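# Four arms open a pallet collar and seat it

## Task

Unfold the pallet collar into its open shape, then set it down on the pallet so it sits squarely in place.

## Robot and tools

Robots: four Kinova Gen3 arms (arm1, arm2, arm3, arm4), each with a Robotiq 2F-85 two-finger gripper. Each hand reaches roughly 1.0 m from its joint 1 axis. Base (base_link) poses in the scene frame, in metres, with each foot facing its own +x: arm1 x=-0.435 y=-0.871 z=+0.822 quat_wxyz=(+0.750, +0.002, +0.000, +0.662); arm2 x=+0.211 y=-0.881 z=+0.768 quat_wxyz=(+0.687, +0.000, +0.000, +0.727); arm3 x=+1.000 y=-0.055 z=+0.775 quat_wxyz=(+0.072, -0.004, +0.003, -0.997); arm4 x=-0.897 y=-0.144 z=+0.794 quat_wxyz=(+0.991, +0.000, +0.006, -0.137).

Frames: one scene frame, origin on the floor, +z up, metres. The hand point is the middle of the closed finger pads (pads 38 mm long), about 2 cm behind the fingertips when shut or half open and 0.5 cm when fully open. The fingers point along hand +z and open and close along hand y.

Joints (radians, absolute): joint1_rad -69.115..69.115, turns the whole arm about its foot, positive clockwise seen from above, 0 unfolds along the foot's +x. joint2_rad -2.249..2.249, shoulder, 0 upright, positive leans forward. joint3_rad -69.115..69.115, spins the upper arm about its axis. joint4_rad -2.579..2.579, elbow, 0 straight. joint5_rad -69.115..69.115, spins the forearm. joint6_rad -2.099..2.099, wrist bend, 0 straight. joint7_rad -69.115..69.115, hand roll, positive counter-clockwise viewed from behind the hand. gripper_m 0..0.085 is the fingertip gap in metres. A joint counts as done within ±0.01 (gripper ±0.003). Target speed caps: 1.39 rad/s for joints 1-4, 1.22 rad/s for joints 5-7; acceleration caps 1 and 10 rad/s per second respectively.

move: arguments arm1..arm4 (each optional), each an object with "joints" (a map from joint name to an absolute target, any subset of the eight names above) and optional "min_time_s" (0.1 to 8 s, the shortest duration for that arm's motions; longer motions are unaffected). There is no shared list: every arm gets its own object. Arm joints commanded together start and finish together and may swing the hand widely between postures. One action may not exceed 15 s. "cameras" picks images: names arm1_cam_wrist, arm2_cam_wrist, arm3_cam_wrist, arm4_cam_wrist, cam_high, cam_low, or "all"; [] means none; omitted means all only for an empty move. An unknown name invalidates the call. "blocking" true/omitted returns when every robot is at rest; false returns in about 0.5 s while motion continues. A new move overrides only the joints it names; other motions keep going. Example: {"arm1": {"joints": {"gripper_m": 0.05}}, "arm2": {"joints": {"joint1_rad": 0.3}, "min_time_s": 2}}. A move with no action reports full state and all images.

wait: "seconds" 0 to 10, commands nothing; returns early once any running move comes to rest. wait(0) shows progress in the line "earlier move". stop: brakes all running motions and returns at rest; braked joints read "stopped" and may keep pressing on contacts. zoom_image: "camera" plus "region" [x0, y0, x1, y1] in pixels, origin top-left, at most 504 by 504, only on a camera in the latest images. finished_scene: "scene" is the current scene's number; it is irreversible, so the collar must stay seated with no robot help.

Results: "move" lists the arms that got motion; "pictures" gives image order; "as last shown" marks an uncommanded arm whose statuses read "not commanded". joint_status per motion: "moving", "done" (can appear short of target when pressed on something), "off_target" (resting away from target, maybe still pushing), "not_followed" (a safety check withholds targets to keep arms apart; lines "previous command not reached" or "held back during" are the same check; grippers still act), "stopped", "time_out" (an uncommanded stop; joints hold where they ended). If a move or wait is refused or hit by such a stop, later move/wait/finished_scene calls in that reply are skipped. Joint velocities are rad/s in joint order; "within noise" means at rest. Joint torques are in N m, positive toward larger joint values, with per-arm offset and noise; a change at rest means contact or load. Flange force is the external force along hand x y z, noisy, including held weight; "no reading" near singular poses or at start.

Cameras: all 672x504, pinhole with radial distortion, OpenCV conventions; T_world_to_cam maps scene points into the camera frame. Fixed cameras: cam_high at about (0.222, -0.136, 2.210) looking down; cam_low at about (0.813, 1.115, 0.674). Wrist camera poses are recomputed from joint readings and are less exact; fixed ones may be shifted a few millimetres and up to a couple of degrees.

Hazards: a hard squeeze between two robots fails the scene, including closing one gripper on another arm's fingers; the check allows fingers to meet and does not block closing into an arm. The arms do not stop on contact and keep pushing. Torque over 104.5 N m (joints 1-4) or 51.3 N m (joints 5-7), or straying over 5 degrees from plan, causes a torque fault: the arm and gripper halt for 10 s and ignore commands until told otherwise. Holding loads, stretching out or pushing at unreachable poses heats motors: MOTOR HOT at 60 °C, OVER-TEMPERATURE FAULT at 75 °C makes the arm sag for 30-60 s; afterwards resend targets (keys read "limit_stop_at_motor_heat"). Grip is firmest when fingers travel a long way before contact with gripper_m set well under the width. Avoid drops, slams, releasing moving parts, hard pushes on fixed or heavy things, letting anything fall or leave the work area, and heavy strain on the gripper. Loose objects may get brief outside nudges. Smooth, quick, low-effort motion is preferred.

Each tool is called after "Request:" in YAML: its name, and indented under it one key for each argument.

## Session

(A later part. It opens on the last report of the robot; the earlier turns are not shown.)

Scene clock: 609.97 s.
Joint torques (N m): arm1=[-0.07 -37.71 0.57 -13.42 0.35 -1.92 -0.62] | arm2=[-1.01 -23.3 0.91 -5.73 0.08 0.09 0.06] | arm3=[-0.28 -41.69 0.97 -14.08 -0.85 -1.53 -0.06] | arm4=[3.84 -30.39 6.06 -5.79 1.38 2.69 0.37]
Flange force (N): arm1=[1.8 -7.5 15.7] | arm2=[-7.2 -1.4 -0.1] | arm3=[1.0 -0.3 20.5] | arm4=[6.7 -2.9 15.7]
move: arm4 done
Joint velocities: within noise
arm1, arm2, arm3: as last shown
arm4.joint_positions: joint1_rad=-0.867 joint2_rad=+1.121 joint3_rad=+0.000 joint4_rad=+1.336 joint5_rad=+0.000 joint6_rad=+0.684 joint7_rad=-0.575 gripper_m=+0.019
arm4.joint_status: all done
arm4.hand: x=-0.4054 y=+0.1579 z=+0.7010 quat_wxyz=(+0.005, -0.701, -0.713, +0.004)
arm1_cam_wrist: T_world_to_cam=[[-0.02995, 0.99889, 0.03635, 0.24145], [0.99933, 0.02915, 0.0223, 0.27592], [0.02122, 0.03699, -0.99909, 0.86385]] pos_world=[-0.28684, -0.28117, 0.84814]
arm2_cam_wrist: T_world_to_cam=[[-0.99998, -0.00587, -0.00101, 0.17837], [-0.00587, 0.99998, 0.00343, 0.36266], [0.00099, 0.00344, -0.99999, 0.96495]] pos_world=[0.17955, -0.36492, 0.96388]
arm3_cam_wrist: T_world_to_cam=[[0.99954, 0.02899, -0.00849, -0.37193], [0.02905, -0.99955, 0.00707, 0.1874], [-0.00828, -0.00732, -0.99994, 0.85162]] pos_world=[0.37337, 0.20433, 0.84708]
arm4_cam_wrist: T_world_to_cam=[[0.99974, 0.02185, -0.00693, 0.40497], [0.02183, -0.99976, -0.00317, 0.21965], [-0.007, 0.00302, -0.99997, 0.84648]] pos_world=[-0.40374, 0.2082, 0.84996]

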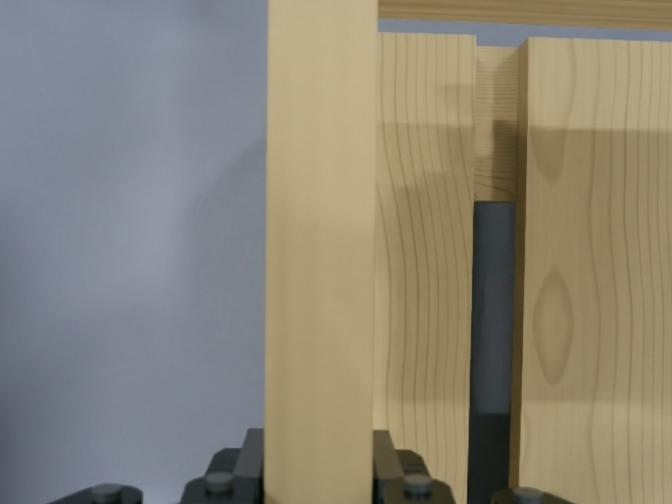

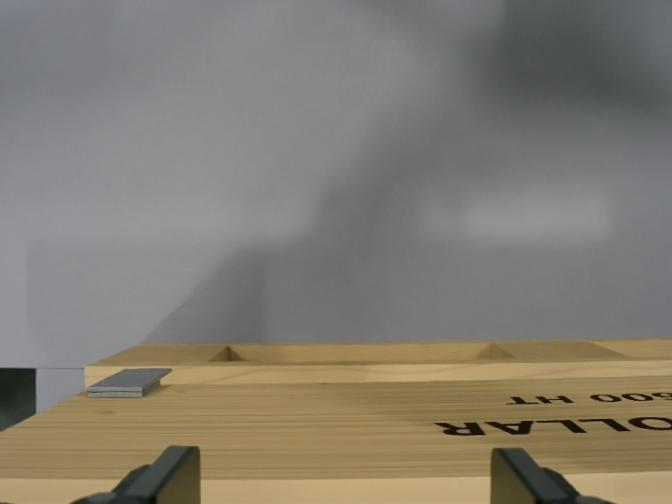

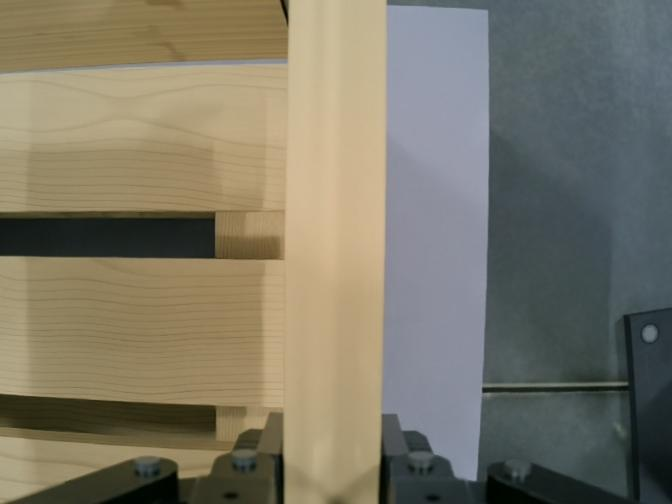

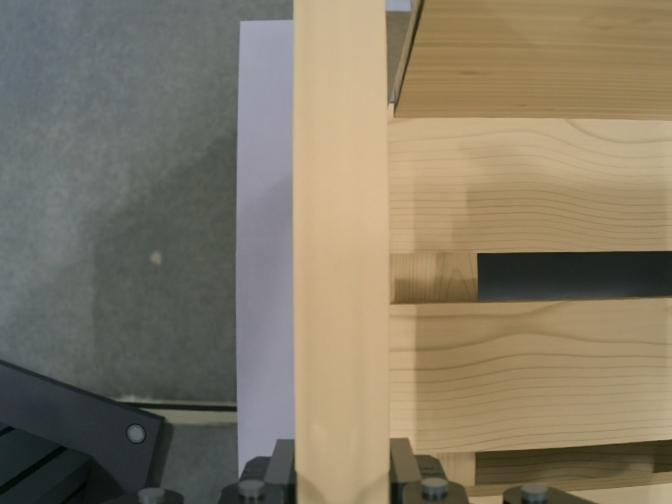

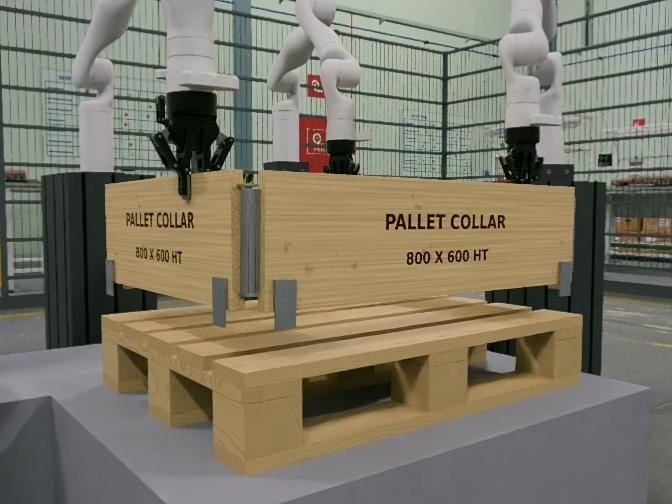

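Request:
move:
  arm1: {"joints": {"joint1_rad": 0.1684, "joint2_rad": 1.3384, "joint3_rad": 0, "joint4_rad": 1.0486, "joint5_rad": 0, "joint6_rad": 0.7546, "joint7_rad": 0.3103}, "min_time_s": 2.5}
  arm3: {"joints": {"joint1_rad": 0.4243, "joint2_rad": 1.3294, "joint3_rad": 0, "joint4_rad": 0.8928, "joint5_rad": 0, "joint6_rad": 0.9194, "joint7_rad": 3.4392}, "min_time_s": 2.5}
  arm4: {"joints": {"joint1_rad": -0.8669, "joint2_rad": 1.1890, "joint3_rad": 0, "joint4_rad": 1.3149, "joint5_rad": 0, "joint6_rad": 0.6377, "joint7_rad": -0.5747}, "min_time_s": 2.5}
  cameras: ["arm2_cam_wrist", "cam_low", "arm1_cam_wrist"]

Request:
zoom_image:
  camera: "cam_low"
  region: [190, 270, 310, 390]

Request:
zoom_image:
  camera: "cam_low"
  region: [530, 250, 610, 330]

Request:
zoom_image:
  camera: "cam_low"
  region: [90, 250, 190, 350]

Request:
zoom_image:
  camera: "arm2_cam_wrist"
  region: [60, 330, 260, 430]

Scene clock: 634.10 s.
Joint torques (N m): arm1=[0.4 -37.86 0.87 -12.73 0.33 -1.69 -0.74] | arm2=[-0.91 -23.22 0.94 -5.72 0.06 0.02 0.08] | arm3=[0.65 -41.28 1.53 -12.8 -0.63 -1.03 -0.14] | arm4=[2.75 -29.42 4.92 -4.07 0.88 3.26 0.3]
Flange force (N): arm1=[2.1 -6.4 15.8] | arm2=[-7.2 -1.2 -0.4] | arm3=[0.6 -3.2 20.8] | arm4=[6.0 -0.1 15.0]
move: arm1 done; arm3 done; arm4 done
Joint velocities: within noise
arm1.joint_positions: joint1_rad=+0.168 joint2_rad=+1.338 joint3_rad=+0.000 joint4_rad=+1.049 joint5_rad=+0.000 joint6_rad=+0.755 joint7_rad=+0.310 gripper_m=+0.019
arm1.joint_status: all done
arm1.hand: x=-0.2308 y=-0.2793 z=+0.6649 quat_wxyz=(+0.001, +0.009, -1.000, -0.002)
arm2: as last shown
arm3.joint_positions: joint1_rad=+0.424 joint2_rad=+1.329 joint3_rad=+0.000 joint4_rad=+0.893 joint5_rad=+0.000 joint6_rad=+0.919 joint7_rad=+3.439 gripper_m=+0.019
arm3.joint_status: all done
arm3.hand: x=+0.3726 y=+0.1508 z=+0.6649 quat_wxyz=(+0.005, -0.701, -0.713, +0.001)
arm4.joint_positions: joint1_rad=-0.867 joint2_rad=+1.189 joint3_rad=+0.000 joint4_rad=+1.315 joint5_rad=+0.000 joint6_rad=+0.638 joint7_rad=-0.575 gripper_m=+0.019
arm4.joint_status: all done
arm4.hand: x=-0.4058 y=+0.1580 z=+0.6660 quat_wxyz=(+0.005, -0.701, -0.713, +0.004)
pictures: arm1_cam_wrist, arm2_cam_wrist, cam_low
arm1_cam_wrist: T_world_to_cam=[[-0.02995, 0.99889, 0.03645, 0.24254], [0.99933, 0.02915, 0.0223, 0.2768], [0.02122, 0.03709, -0.99909, 0.82881]] pos_world=[-0.28693, -0.28107, 0.81304]
arm2_cam_wrist: T_world_to_cam=[[-0.99998, -0.00587, -0.00101, 0.17837], [-0.00587, 0.99998, 0.00343, 0.36266], [0.00099, 0.00344, -0.99999, 0.96495]] pos_world=[0.17955, -0.36492, 0.96388]

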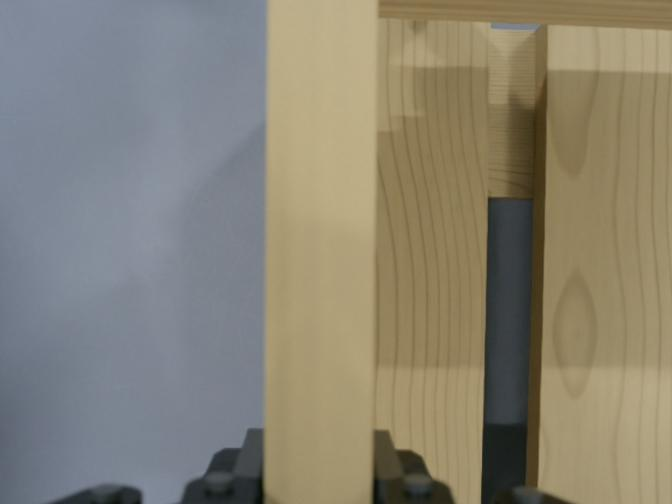

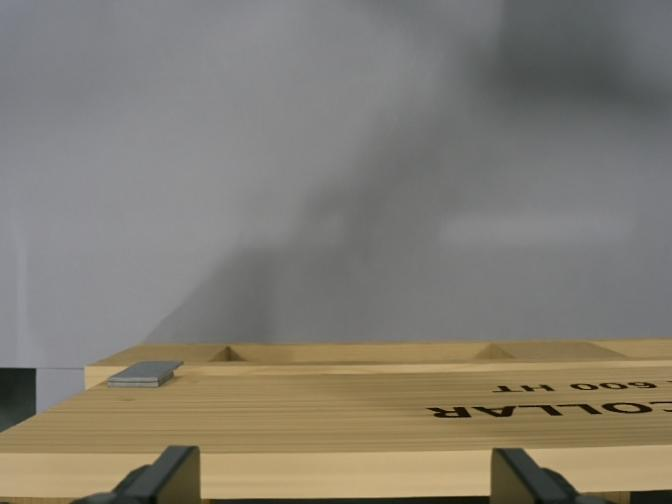

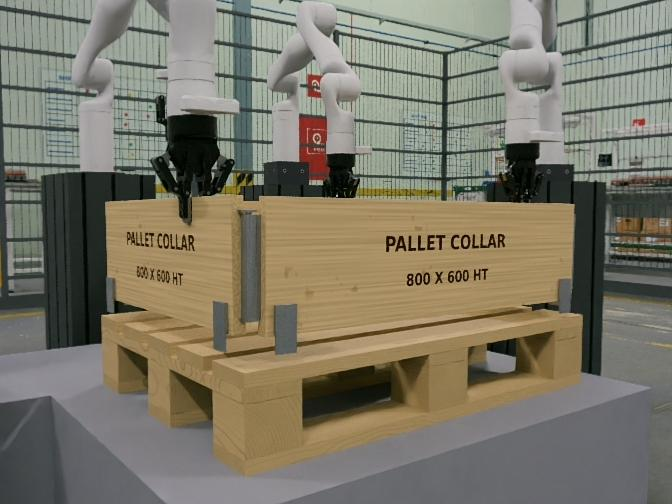

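Scaled by 4.200 from the camera's image (finer frame: 960x720).

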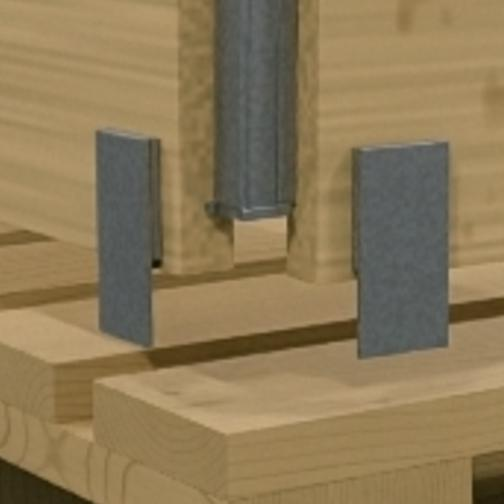

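Scaled by 6.300 from the camera's image (finer frame: 960x720).

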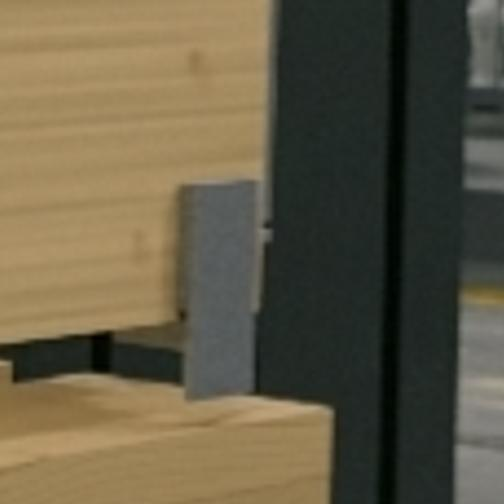

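Scaled by 5.040 from the camera's image (finer frame: 960x720).

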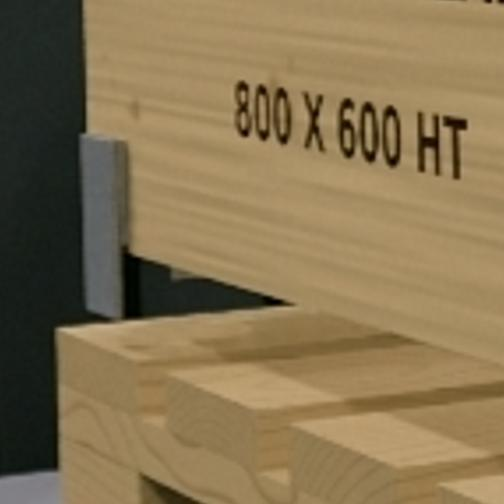

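Scaled by 2.520.

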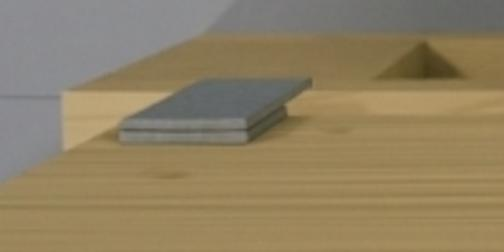

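Request:
zoom_image:
  camera: "arm2_cam_wrist"
  region: [500, 330, 672, 430]

Request:
zoom_image:
  camera: "arm2_cam_wrist"
  region: [160, 330, 332, 430]

Scaled by 2.930.

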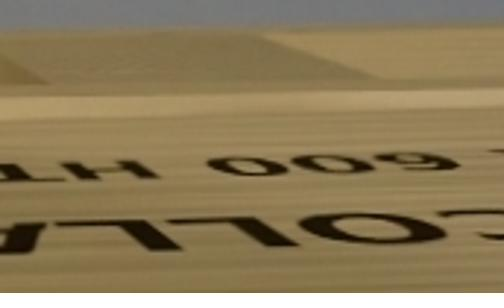

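Scaled by 2.930.

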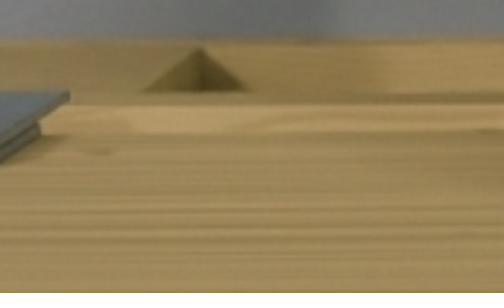

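Request:
zoom_image:
  camera: "arm1_cam_wrist"
  region: [250, 0, 560, 150]

Request:
zoom_image:
  camera: "arm1_cam_wrist"
  region: [250, 354, 560, 504]

Scaled by 1.626.

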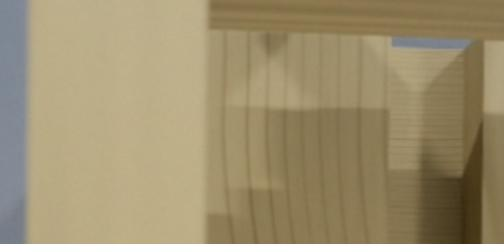

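Scaled by 1.626.

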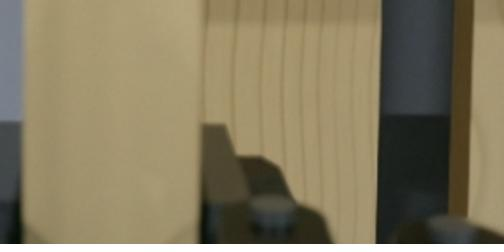

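Request:
move:
  arm2: {"joints": {"joint1_rad": 0.3349, "joint2_rad": 0.9915, "joint3_rad": 0, "joint4_rad": 1.2367, "joint5_rad": 0, "joint6_rad": 0.9134, "joint7_rad": 2.6346}, "min_time_s": 3}
  cameras: ["arm2_cam_wrist"]

Request:
zoom_image:
  camera: "arm2_cam_wrist"
  region: [160, 250, 500, 504]

Scene clock: 680.60 s.
Joint torques (N m): arm1=[0.42 -37.85 0.91 -12.77 0.3 -1.72 -0.72] | arm2=[-0.99 -24.74 1.02 -5.72 0.14 0.06 0.08] | arm3=[0.64 -41.26 1.55 -12.81 -0.6 -0.99 -0.17] | arm4=[2.75 -29.45 4.9 -4.1 0.84 3.3 0.31]
Flange force (N): arm1=[2.1 -6.5 15.7] | arm2=[-2.0 -7.7 0.3] | arm3=[0.6 -2.9 20.8] | arm4=[5.9 -0.3 15.1]
move: arm2 done
Joint velocities: within noise
arm1, arm3, arm4: as last shown
arm2.joint_positions: joint1_rad=+0.335 joint2_rad=+0.991 joint3_rad=+0.000 joint4_rad=+1.237 joint5_rad=+0.000 joint6_rad=+0.913 joint7_rad=+2.635 gripper_m=+0.070
arm2.joint_status: all done
arm2.hand: x=+0.4008 y=-0.3097 z=+0.7799 quat_wxyz=(+0.000, +0.924, -0.383, +0.000)
arm4.hand: x=-0.4059 y=+0.1580 z=+0.6660 quat_wxyz=(+0.005, -0.701, -0.713, +0.004)
arm2_cam_wrist: T_world_to_cam=[[-0.70294, -0.71125, -0.00136, 0.06121], [-0.71125, 0.70293, 0.00324, 0.55513], [-0.00134, 0.00325, -0.99999, 0.9257]] pos_world=[0.43911, -0.34969, 0.92398]

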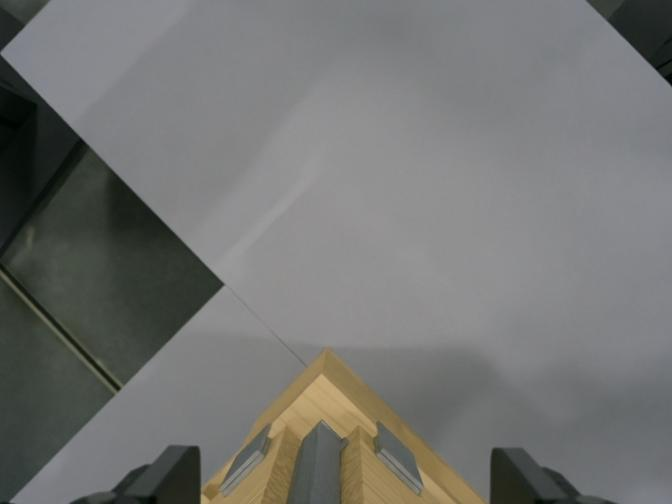

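Scaled by 1.482.

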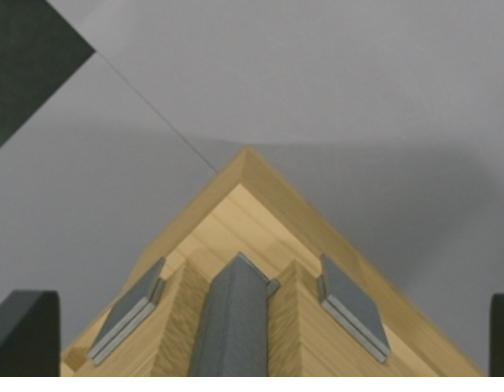

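Request:
zoom_image:
  camera: "arm2_cam_wrist"
  region: [190, 340, 330, 504]

Request:
zoom_image:
  camera: "arm2_cam_wrist"
  region: [320, 340, 460, 504]

Scaled by 3.073.

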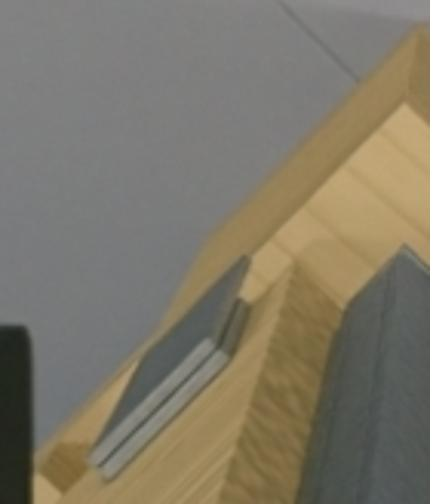

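Scaled by 3.073.

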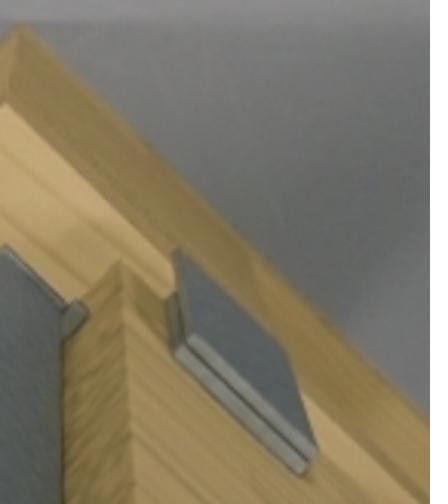

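Request:
move:
  cameras: ["arm1_cam_wrist", "arm3_cam_wrist", "arm4_cam_wrist", "cam_high"]

Request:
zoom_image:
  camera: "arm3_cam_wrist"
  region: [260, 0, 410, 80]

Request:
zoom_image:
  camera: "arm3_cam_wrist"
  region: [260, 330, 410, 410]

Request:
zoom_image:
  camera: "arm4_cam_wrist"
  region: [260, 20, 410, 100]

Request:
zoom_image:
  camera: "arm4_cam_wrist"
  region: [260, 340, 410, 420]

Request:
zoom_image:
  camera: "arm1_cam_wrist"
  region: [250, 0, 400, 80]

Request:
zoom_image:
  camera: "arm1_cam_wrist"
  region: [250, 330, 400, 410]

Scene clock: 690.90 s.
Joint torques (N m): arm1=[0.43 -37.9 0.89 -12.77 0.32 -1.69 -0.72] | arm2=[-0.92 -24.71 0.9 -5.74 0.15 0.05 0.09] | arm3=[0.64 -41.25 1.56 -12.77 -0.62 -1 -0.16] | arm4=[2.8 -29.42 4.93 -4.07 0.83 3.28 0.27]
Flange force (N): arm1=[2.2 -6.5 15.8] | arm2=[-2.1 -7.6 0.2] | arm3=[0.7 -3.2 20.8] | arm4=[6.0 -0.2 15.0]
Joint velocities: within noise
arm1.joint_positions: joint1_rad=+0.168 joint2_rad=+1.338 joint3_rad=+0.000 joint4_rad=+1.049 joint5_rad=+0.000 joint6_rad=+0.755 joint7_rad=+0.310 gripper_m=+0.019
arm1.joint_status: not commanded
arm1.hand: x=-0.2308 y=-0.2793 z=+0.6649 quat_wxyz=(+0.001, +0.009, -1.000, -0.002) (m; scene frame)
arm2.joint_positions: joint1_rad=+0.335 joint2_rad=+0.991 joint3_rad=+0.000 joint4_rad=+1.237 joint5_rad=+0.000 joint6_rad=+0.913 joint7_rad=+2.635 gripper_m=+0.070
arm2.joint_status: all done
arm2.hand: x=+0.4008 y=-0.3097 z=+0.7799 quat_wxyz=(+0.000, +0.924, -0.383, +0.000) (m; scene frame)
arm3.joint_positions: joint1_rad=+0.424 joint2_rad=+1.329 joint3_rad=+0.000 joint4_rad=+0.893 joint5_rad=+0.000 joint6_rad=+0.919 joint7_rad=+3.439 gripper_m=+0.019
arm3.joint_status: not commanded
arm3.hand: x=+0.3726 y=+0.1508 z=+0.6649 quat_wxyz=(+0.005, -0.701, -0.713, +0.001) (m; scene frame)
arm4.joint_positions: joint1_rad=-0.867 joint2_rad=+1.189 joint3_rad=+0.000 joint4_rad=+1.315 joint5_rad=+0.000 joint6_rad=+0.638 joint7_rad=-0.575 gripper_m=+0.019
arm4.joint_status: not commanded
arm4.hand: x=-0.4059 y=+0.1580 z=+0.6660 quat_wxyz=(+0.005, -0.701, -0.713, +0.004) (m; scene frame)
pictures: arm1_cam_wrist, arm3_cam_wrist, arm4_cam_wrist, cam_high
camera_calibration:
arm1_cam_wrist: T_world_to_cam=[[-0.02995, 0.99889, 0.03645, 0.24254], [0.99933, 0.02915, 0.0223, 0.2768], [0.02122, 0.03709, -0.99909, 0.82881]] pos_world=[-0.28693, -0.28107, 0.81304]
arm3_cam_wrist: T_world_to_cam=[[0.99954, 0.02899, -0.0084, -0.37201], [0.02905, -0.99955, 0.00718, 0.18777], [-0.00818, -0.00742, -0.99994, 0.8166]] pos_world=[0.37307, 0.20453, 0.81208]
arm4_cam_wrist: T_world_to_cam=[[0.99974, 0.02175, -0.00693, 0.40525], [0.02173, -0.99976, -0.00327, 0.21969], [-0.007, 0.00312, -0.99997, 0.81145]] pos_world=[-0.40424, 0.2083, 0.81496]

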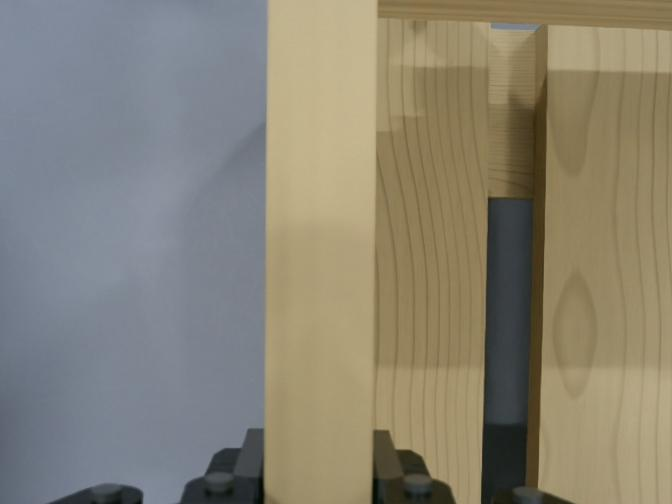

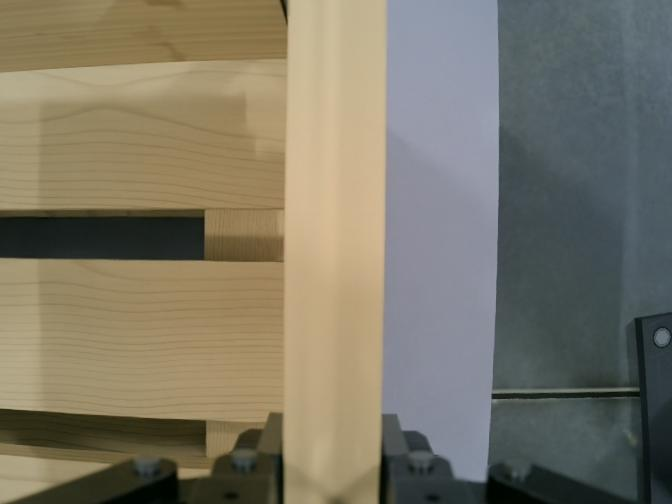

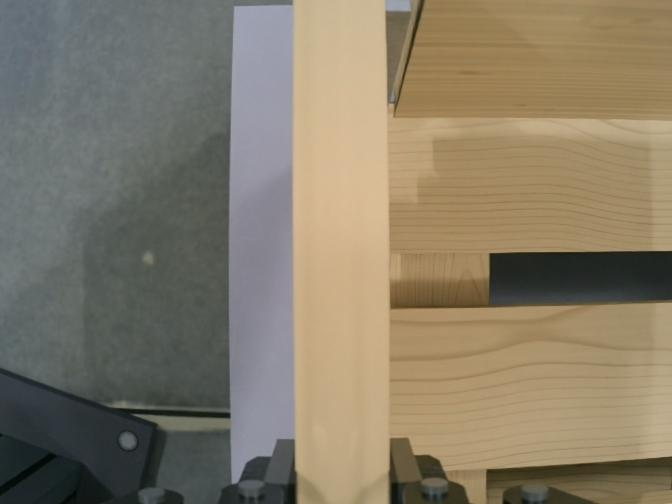

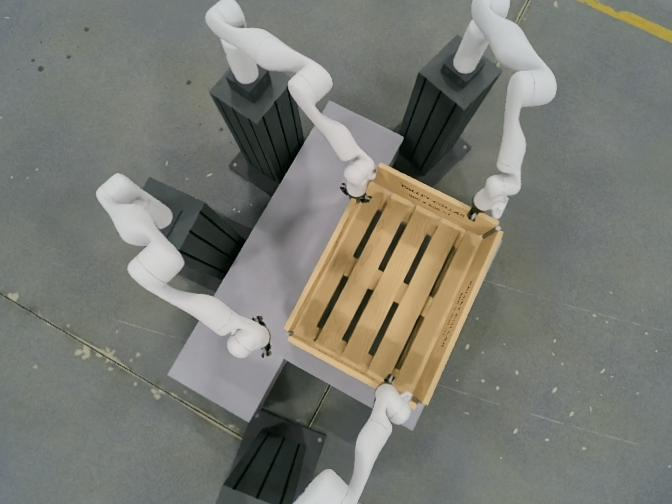

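Scaled by 3.360.

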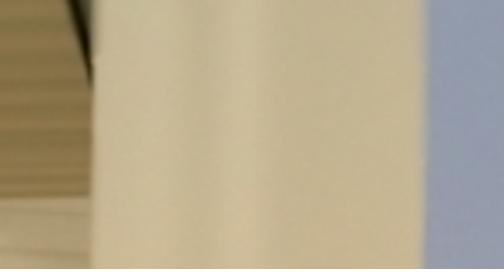

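Scaled by 3.360.

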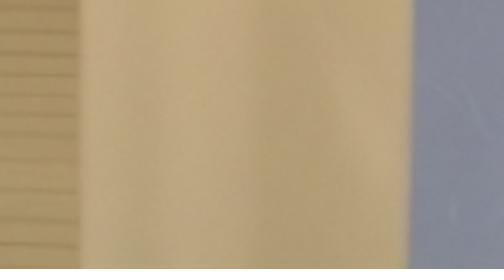

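Scaled by 3.360.

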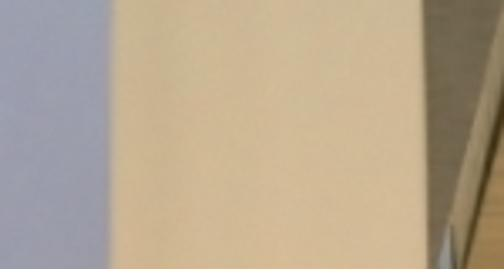

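Scaled by 3.360.

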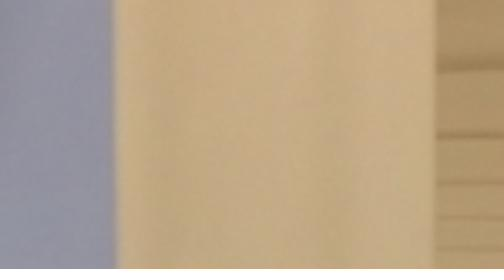

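Scaled by 3.360.

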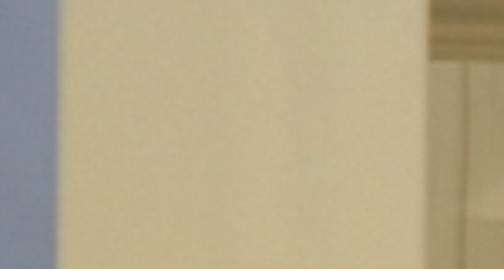

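Scaled by 3.360.

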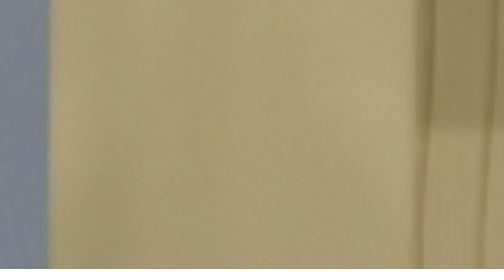

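Request:
move:
  arm1: {"joints": {"joint1_rad": 0.1749, "joint2_rad": 1.3419, "joint3_rad": 0, "joint4_rad": 1.0381, "joint5_rad": 0, "joint6_rad": 0.7616, "joint7_rad": 0.3133}, "min_time_s": 1.5}
  arm3: {"joints": {"joint1_rad": 0.4225, "joint2_rad": 1.3247, "joint3_rad": 0, "joint4_rad": 0.9052, "joint5_rad": 0, "joint6_rad": 0.9117, "joint7_rad": 3.4453}, "min_time_s": 1.5}
  arm4: {"joints": {"joint1_rad": -0.8669, "joint2_rad": 1.1911, "joint3_rad": 0, "joint4_rad": 1.3085, "joint5_rad": 0, "joint6_rad": 0.6420, "joint7_rad": -0.5669}, "min_time_s": 1.5}
  cameras: ["arm1_cam_wrist", "arm2_cam_wrist", "arm3_cam_wrist", "cam_low"]

Request:
zoom_image:
  camera: "arm2_cam_wrist"
  region: [190, 340, 330, 504]

Request:
zoom_image:
  camera: "arm2_cam_wrist"
  region: [320, 340, 460, 504]

Request:
zoom_image:
  camera: "cam_low"
  region: [190, 270, 310, 390]

Request:
zoom_image:
  camera: "cam_low"
  region: [530, 250, 610, 330]

Request:
zoom_image:
  camera: "cam_low"
  region: [90, 250, 190, 350]

Request:
zoom_image:
  camera: "arm3_cam_wrist"
  region: [140, 20, 300, 120]

Request:
zoom_image:
  camera: "arm1_cam_wrist"
  region: [360, 0, 560, 100]

Scene clock: 711.03 s.
Joint torques (N m): arm1=[-0.15 -38.52 0.47 -13.4 0.14 -2.04 -0.76] | arm2=[-0.92 -24.69 1.05 -5.72 0.12 -0.01 0.11] | arm3=[0.17 -41.34 1.27 -12.87 -0.68 -1.13 -0.06] | arm4=[3.29 -29.5 5.55 -4.26 1.13 3.23 0.48]
Flange force (N): arm1=[1.5 -7.7 16.0] | arm2=[-2.2 -7.8 0.0] | arm3=[1.2 -2.9 20.9] | arm4=[6.8 -1.2 14.9]
move: arm1 done; arm3 done; arm4 done
Joint velocities: within noise
arm1.joint_positions: joint1_rad=+0.175 joint2_rad=+1.342 joint3_rad=+0.000 joint4_rad=+1.038 joint5_rad=+0.000 joint6_rad=+0.762 joint7_rad=+0.313 gripper_m=+0.019
arm1.joint_status: all done
arm1.hand: x=-0.2264 y=-0.2788 z=+0.6650 quat_wxyz=(+0.001, +0.007, -1.000, -0.002)
arm2: as last shown
arm3.joint_positions: joint1_rad=+0.423 joint2_rad=+1.325 joint3_rad=+0.000 joint4_rad=+0.905 joint5_rad=+0.000 joint6_rad=+0.912 joint7_rad=+3.445 gripper_m=+0.019
arm3.joint_status: all done
arm3.hand: x=+0.3741 y=+0.1492 z=+0.6649 quat_wxyz=(+0.005, -0.698, -0.716, +0.001)
arm4.joint_positions: joint1_rad=-0.867 joint2_rad=+1.191 joint3_rad=+0.000 joint4_rad=+1.308 joint5_rad=+0.000 joint6_rad=+0.642 joint7_rad=-0.567 gripper_m=+0.019
arm4.joint_status: all done
arm4.hand: x=-0.4047 y=+0.1588 z=+0.6660 quat_wxyz=(+0.005, -0.698, -0.716, +0.004)
arm1_cam_wrist: T_world_to_cam=[[-0.02645, 0.99899, 0.03641, 0.24301], [0.99942, 0.02565, 0.0223, 0.27143], [0.02135, 0.03697, -0.99909, 0.82879]] pos_world=[-0.28253, -0.28037, 0.81314]
arm2_cam_wrist: T_world_to_cam=[[-0.70294, -0.71125, -0.00136, 0.06121], [-0.71125, 0.70293, 0.00324, 0.55513], [-0.00134, 0.00325, -0.99999, 0.9257]] pos_world=[0.43911, -0.34969, 0.92398]
arm3_cam_wrist: T_world_to_cam=[[0.99929, 0.03679, -0.00838, -0.37457], [0.03685, -0.9993, 0.00702, 0.18319], [-0.00811, -0.00733, -0.99994, 0.81646]] pos_world=[0.37418, 0.20283, 0.81198]

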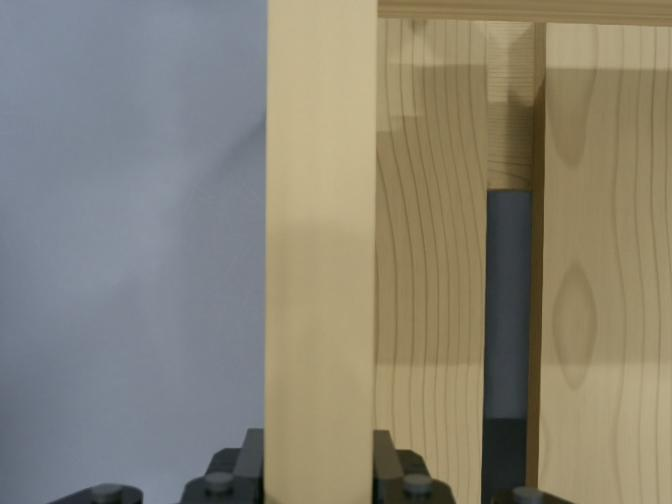

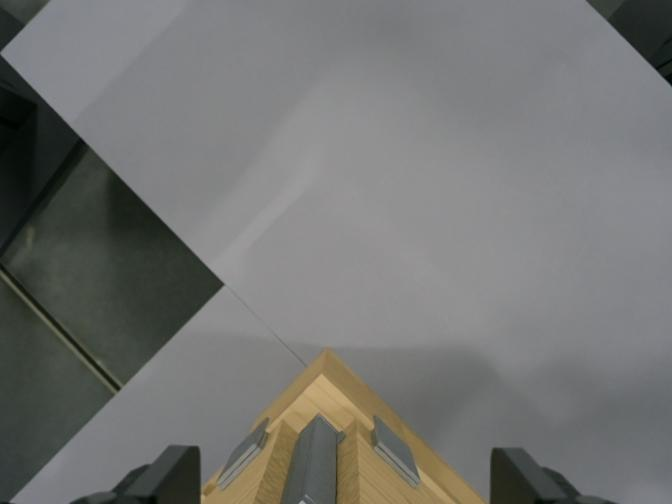

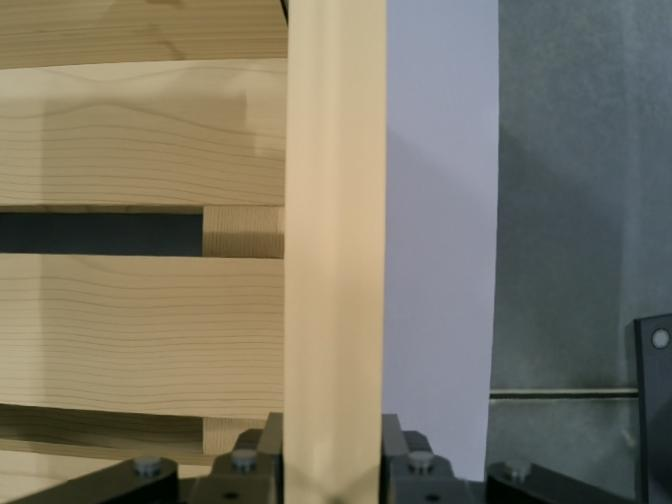

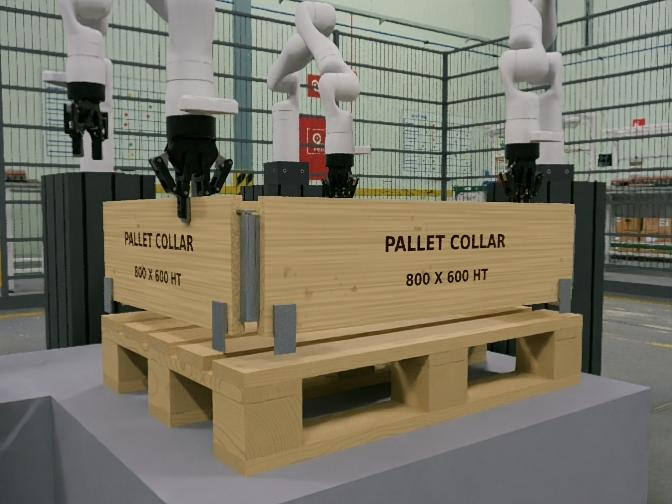

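Scaled by 3.073.

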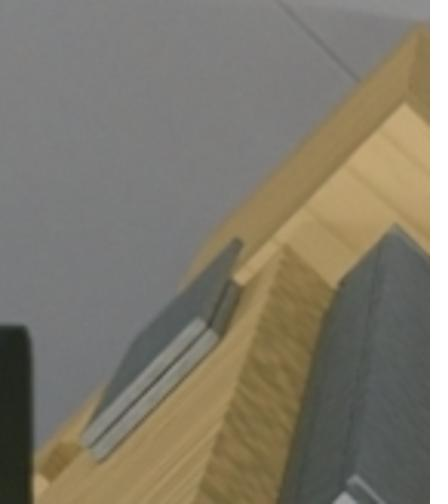

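Scaled by 3.073.

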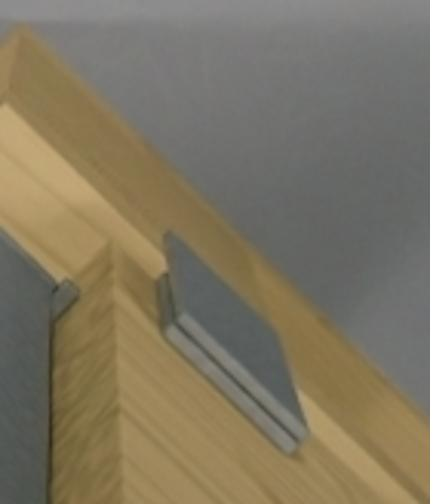

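Scaled by 4.200 from the camera's image (finer frame: 960x720).

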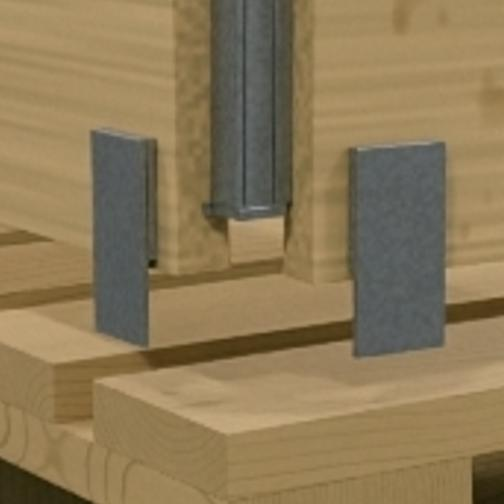

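Scaled by 6.300 from the camera's image (finer frame: 960x720).

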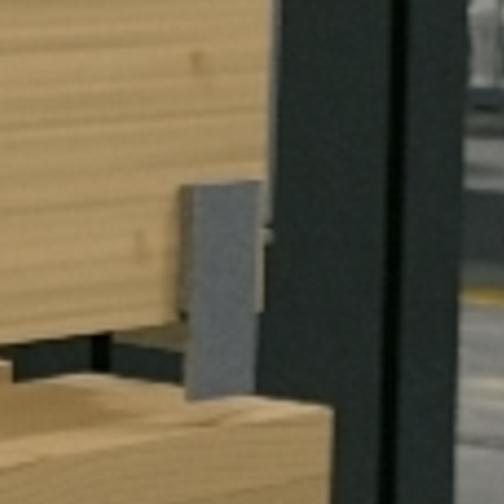

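Scaled by 5.040 from the camera's image (finer frame: 960x720).

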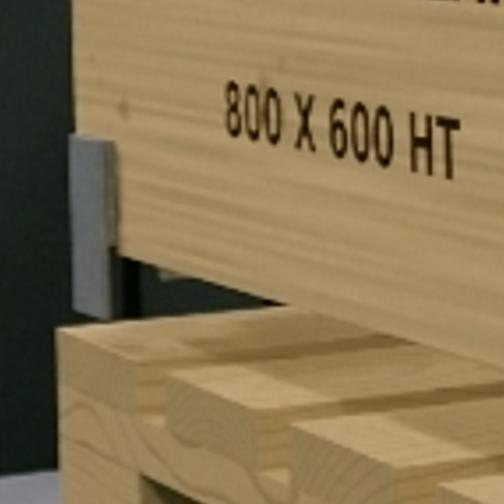

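Scaled by 3.150.

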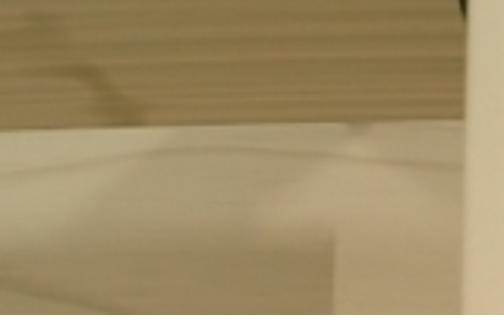

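Scaled by 2.520.

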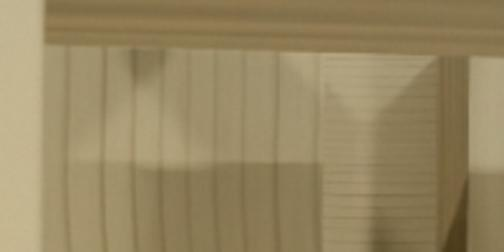

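Request:
move:
  arm1: {"joints": {"joint1_rad": 0.1749, "joint2_rad": 1.3622, "joint3_rad": 0, "joint4_rad": 1.0260, "joint5_rad": 0, "joint6_rad": 0.7534, "joint7_rad": 0.3133}, "min_time_s": 1.5}
  arm3: {"joints": {"joint1_rad": 0.4225, "joint2_rad": 1.3433, "joint3_rad": 0, "joint4_rad": 0.8960, "joint5_rad": 0, "joint6_rad": 0.9023, "joint7_rad": 3.4453}, "min_time_s": 1.5}
  arm4: {"joints": {"joint1_rad": -0.8669, "joint2_rad": 1.2109, "joint3_rad": 0, "joint4_rad": 1.3006, "joint5_rad": 0, "joint6_rad": 0.6301, "joint7_rad": -0.5669}, "min_time_s": 1.5}
  cameras: ["arm2_cam_wrist", "cam_low", "arm4_cam_wrist", "cam_high"]

Request:
zoom_image:
  camera: "arm2_cam_wrist"
  region: [190, 340, 460, 504]

Request:
zoom_image:
  camera: "cam_low"
  region: [190, 270, 310, 390]

Request:
zoom_image:
  camera: "cam_low"
  region: [530, 250, 610, 330]

Request:
zoom_image:
  camera: "cam_high"
  region: [340, 140, 520, 320]

Scene clock: 725.77 s.
Joint torques (N m): arm1=[0.17 -38.35 0.77 -13.09 0.28 -1.83 -0.7] | arm2=[-0.93 -24.73 0.88 -5.73 0.1 0.03 0.07] | arm3=[0.38 -40.96 1.42 -12.45 -0.69 -0.9 -0.16] | arm4=[2.88 -28.67 5.1 -3.62 0.92 3.37 0.36]
Flange force (N): arm1=[2.1 -7.4 15.8] | arm2=[-2.1 -7.7 0.2] | arm3=[1.1 -3.1 20.7] | arm4=[6.3 -0.2 13.8]
move: arm1 done; arm3 done; arm4 done
Joint velocities: within noise
arm1.joint_positions: joint1_rad=+0.175 joint2_rad=+1.362 joint3_rad=+0.000 joint4_rad=+1.026 joint5_rad=+0.000 joint6_rad=+0.753 joint7_rad=+0.313 gripper_m=+0.019
arm1.joint_status: all done
arm1.hand: x=-0.2265 y=-0.2788 z=+0.6549 quat_wxyz=(+0.001, +0.007, -1.000, -0.002)
arm2: as last shown
arm3.joint_positions: joint1_rad=+0.423 joint2_rad=+1.343 joint3_rad=+0.000 joint4_rad=+0.896 joint5_rad=+0.000 joint6_rad=+0.902 joint7_rad=+3.445 gripper_m=+0.019
arm3.joint_status: all done
arm3.hand: x=+0.3740 y=+0.1493 z=+0.6550 quat_wxyz=(+0.005, -0.698, -0.716, +0.001)
arm4.joint_positions: joint1_rad=-0.867 joint2_rad=+1.211 joint3_rad=+0.000 joint4_rad=+1.301 joint5_rad=+0.000 joint6_rad=+0.630 joint7_rad=-0.567 gripper_m=+0.019
arm4.joint_status: all done
arm4.hand: x=-0.4048 y=+0.1588 z=+0.6560 quat_wxyz=(+0.005, -0.698, -0.716, +0.004)
pictures: arm2_cam_wrist, arm4_cam_wrist, cam_high, cam_low
arm2_cam_wrist: T_world_to_cam=[[-0.70294, -0.71125, -0.00136, 0.06121], [-0.71125, 0.70293, 0.00324, 0.55513], [-0.00134, 0.00325, -0.99999, 0.9257]] pos_world=[0.43911, -0.34969, 0.92398]
arm4_cam_wrist: T_world_to_cam=[[0.99954, 0.02955, -0.00699, 0.40285], [0.02953, -0.99956, -0.00332, 0.2236], [-0.00709, 0.00311, -0.99997, 0.80132]] pos_world=[-0.40359, 0.2091, 0.80486]

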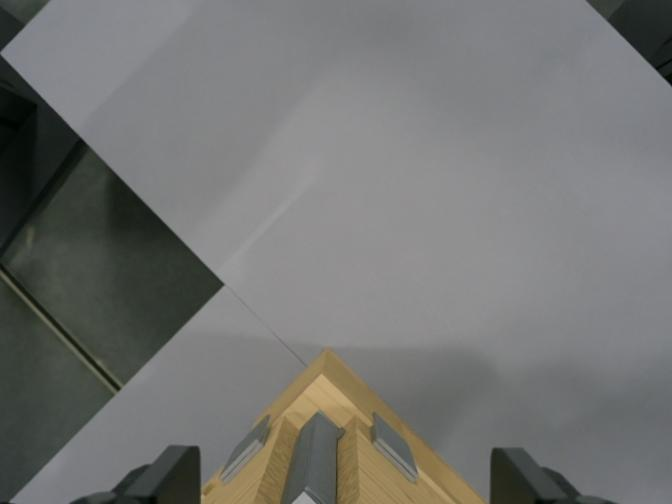

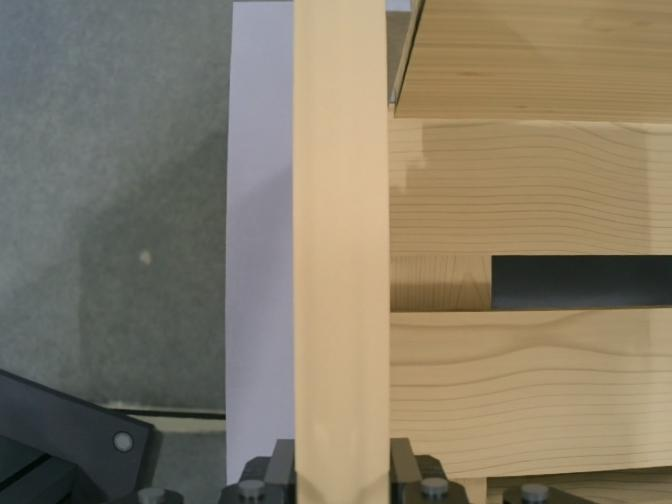

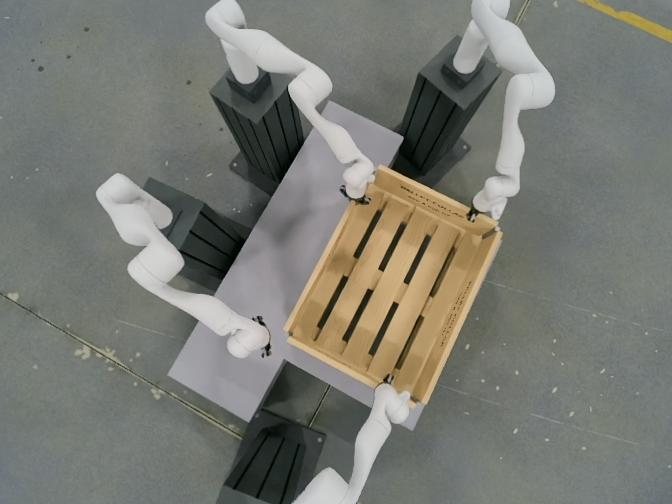

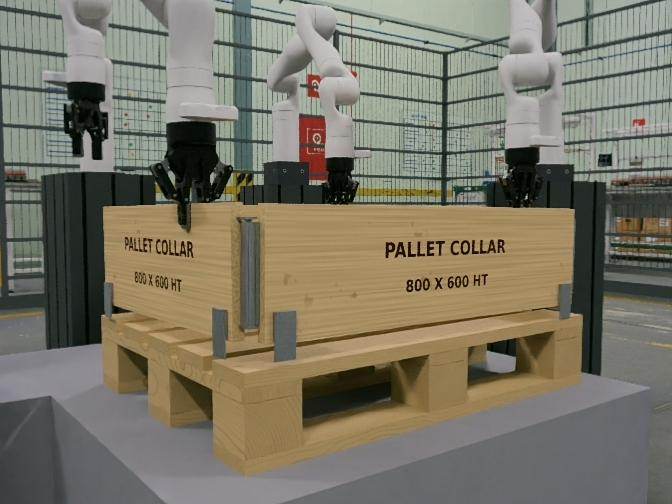

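Scaled by 1.867.

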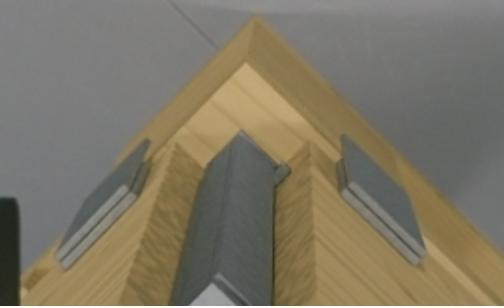

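Scaled by 4.200 from the camera's image (finer frame: 960x720).

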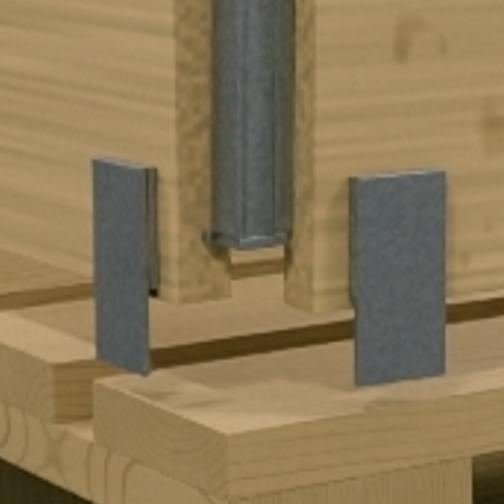

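Scaled by 6.300 from the camera's image (finer frame: 960x720).

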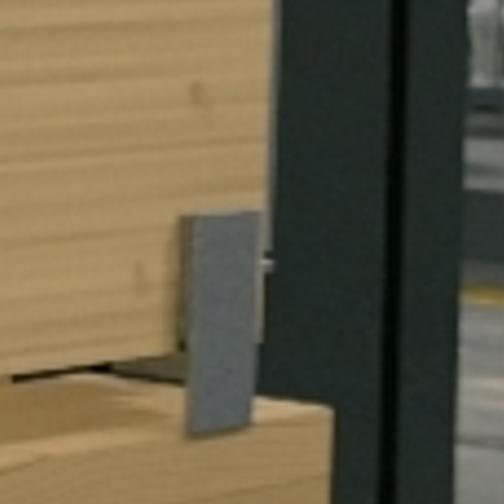

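Scaled by 2.800 from the camera's image (finer frame: 960x720).

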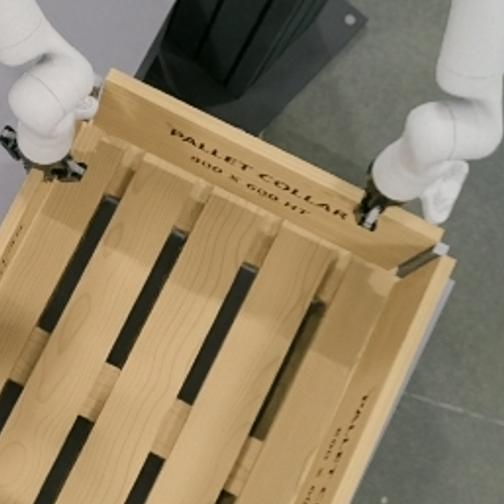

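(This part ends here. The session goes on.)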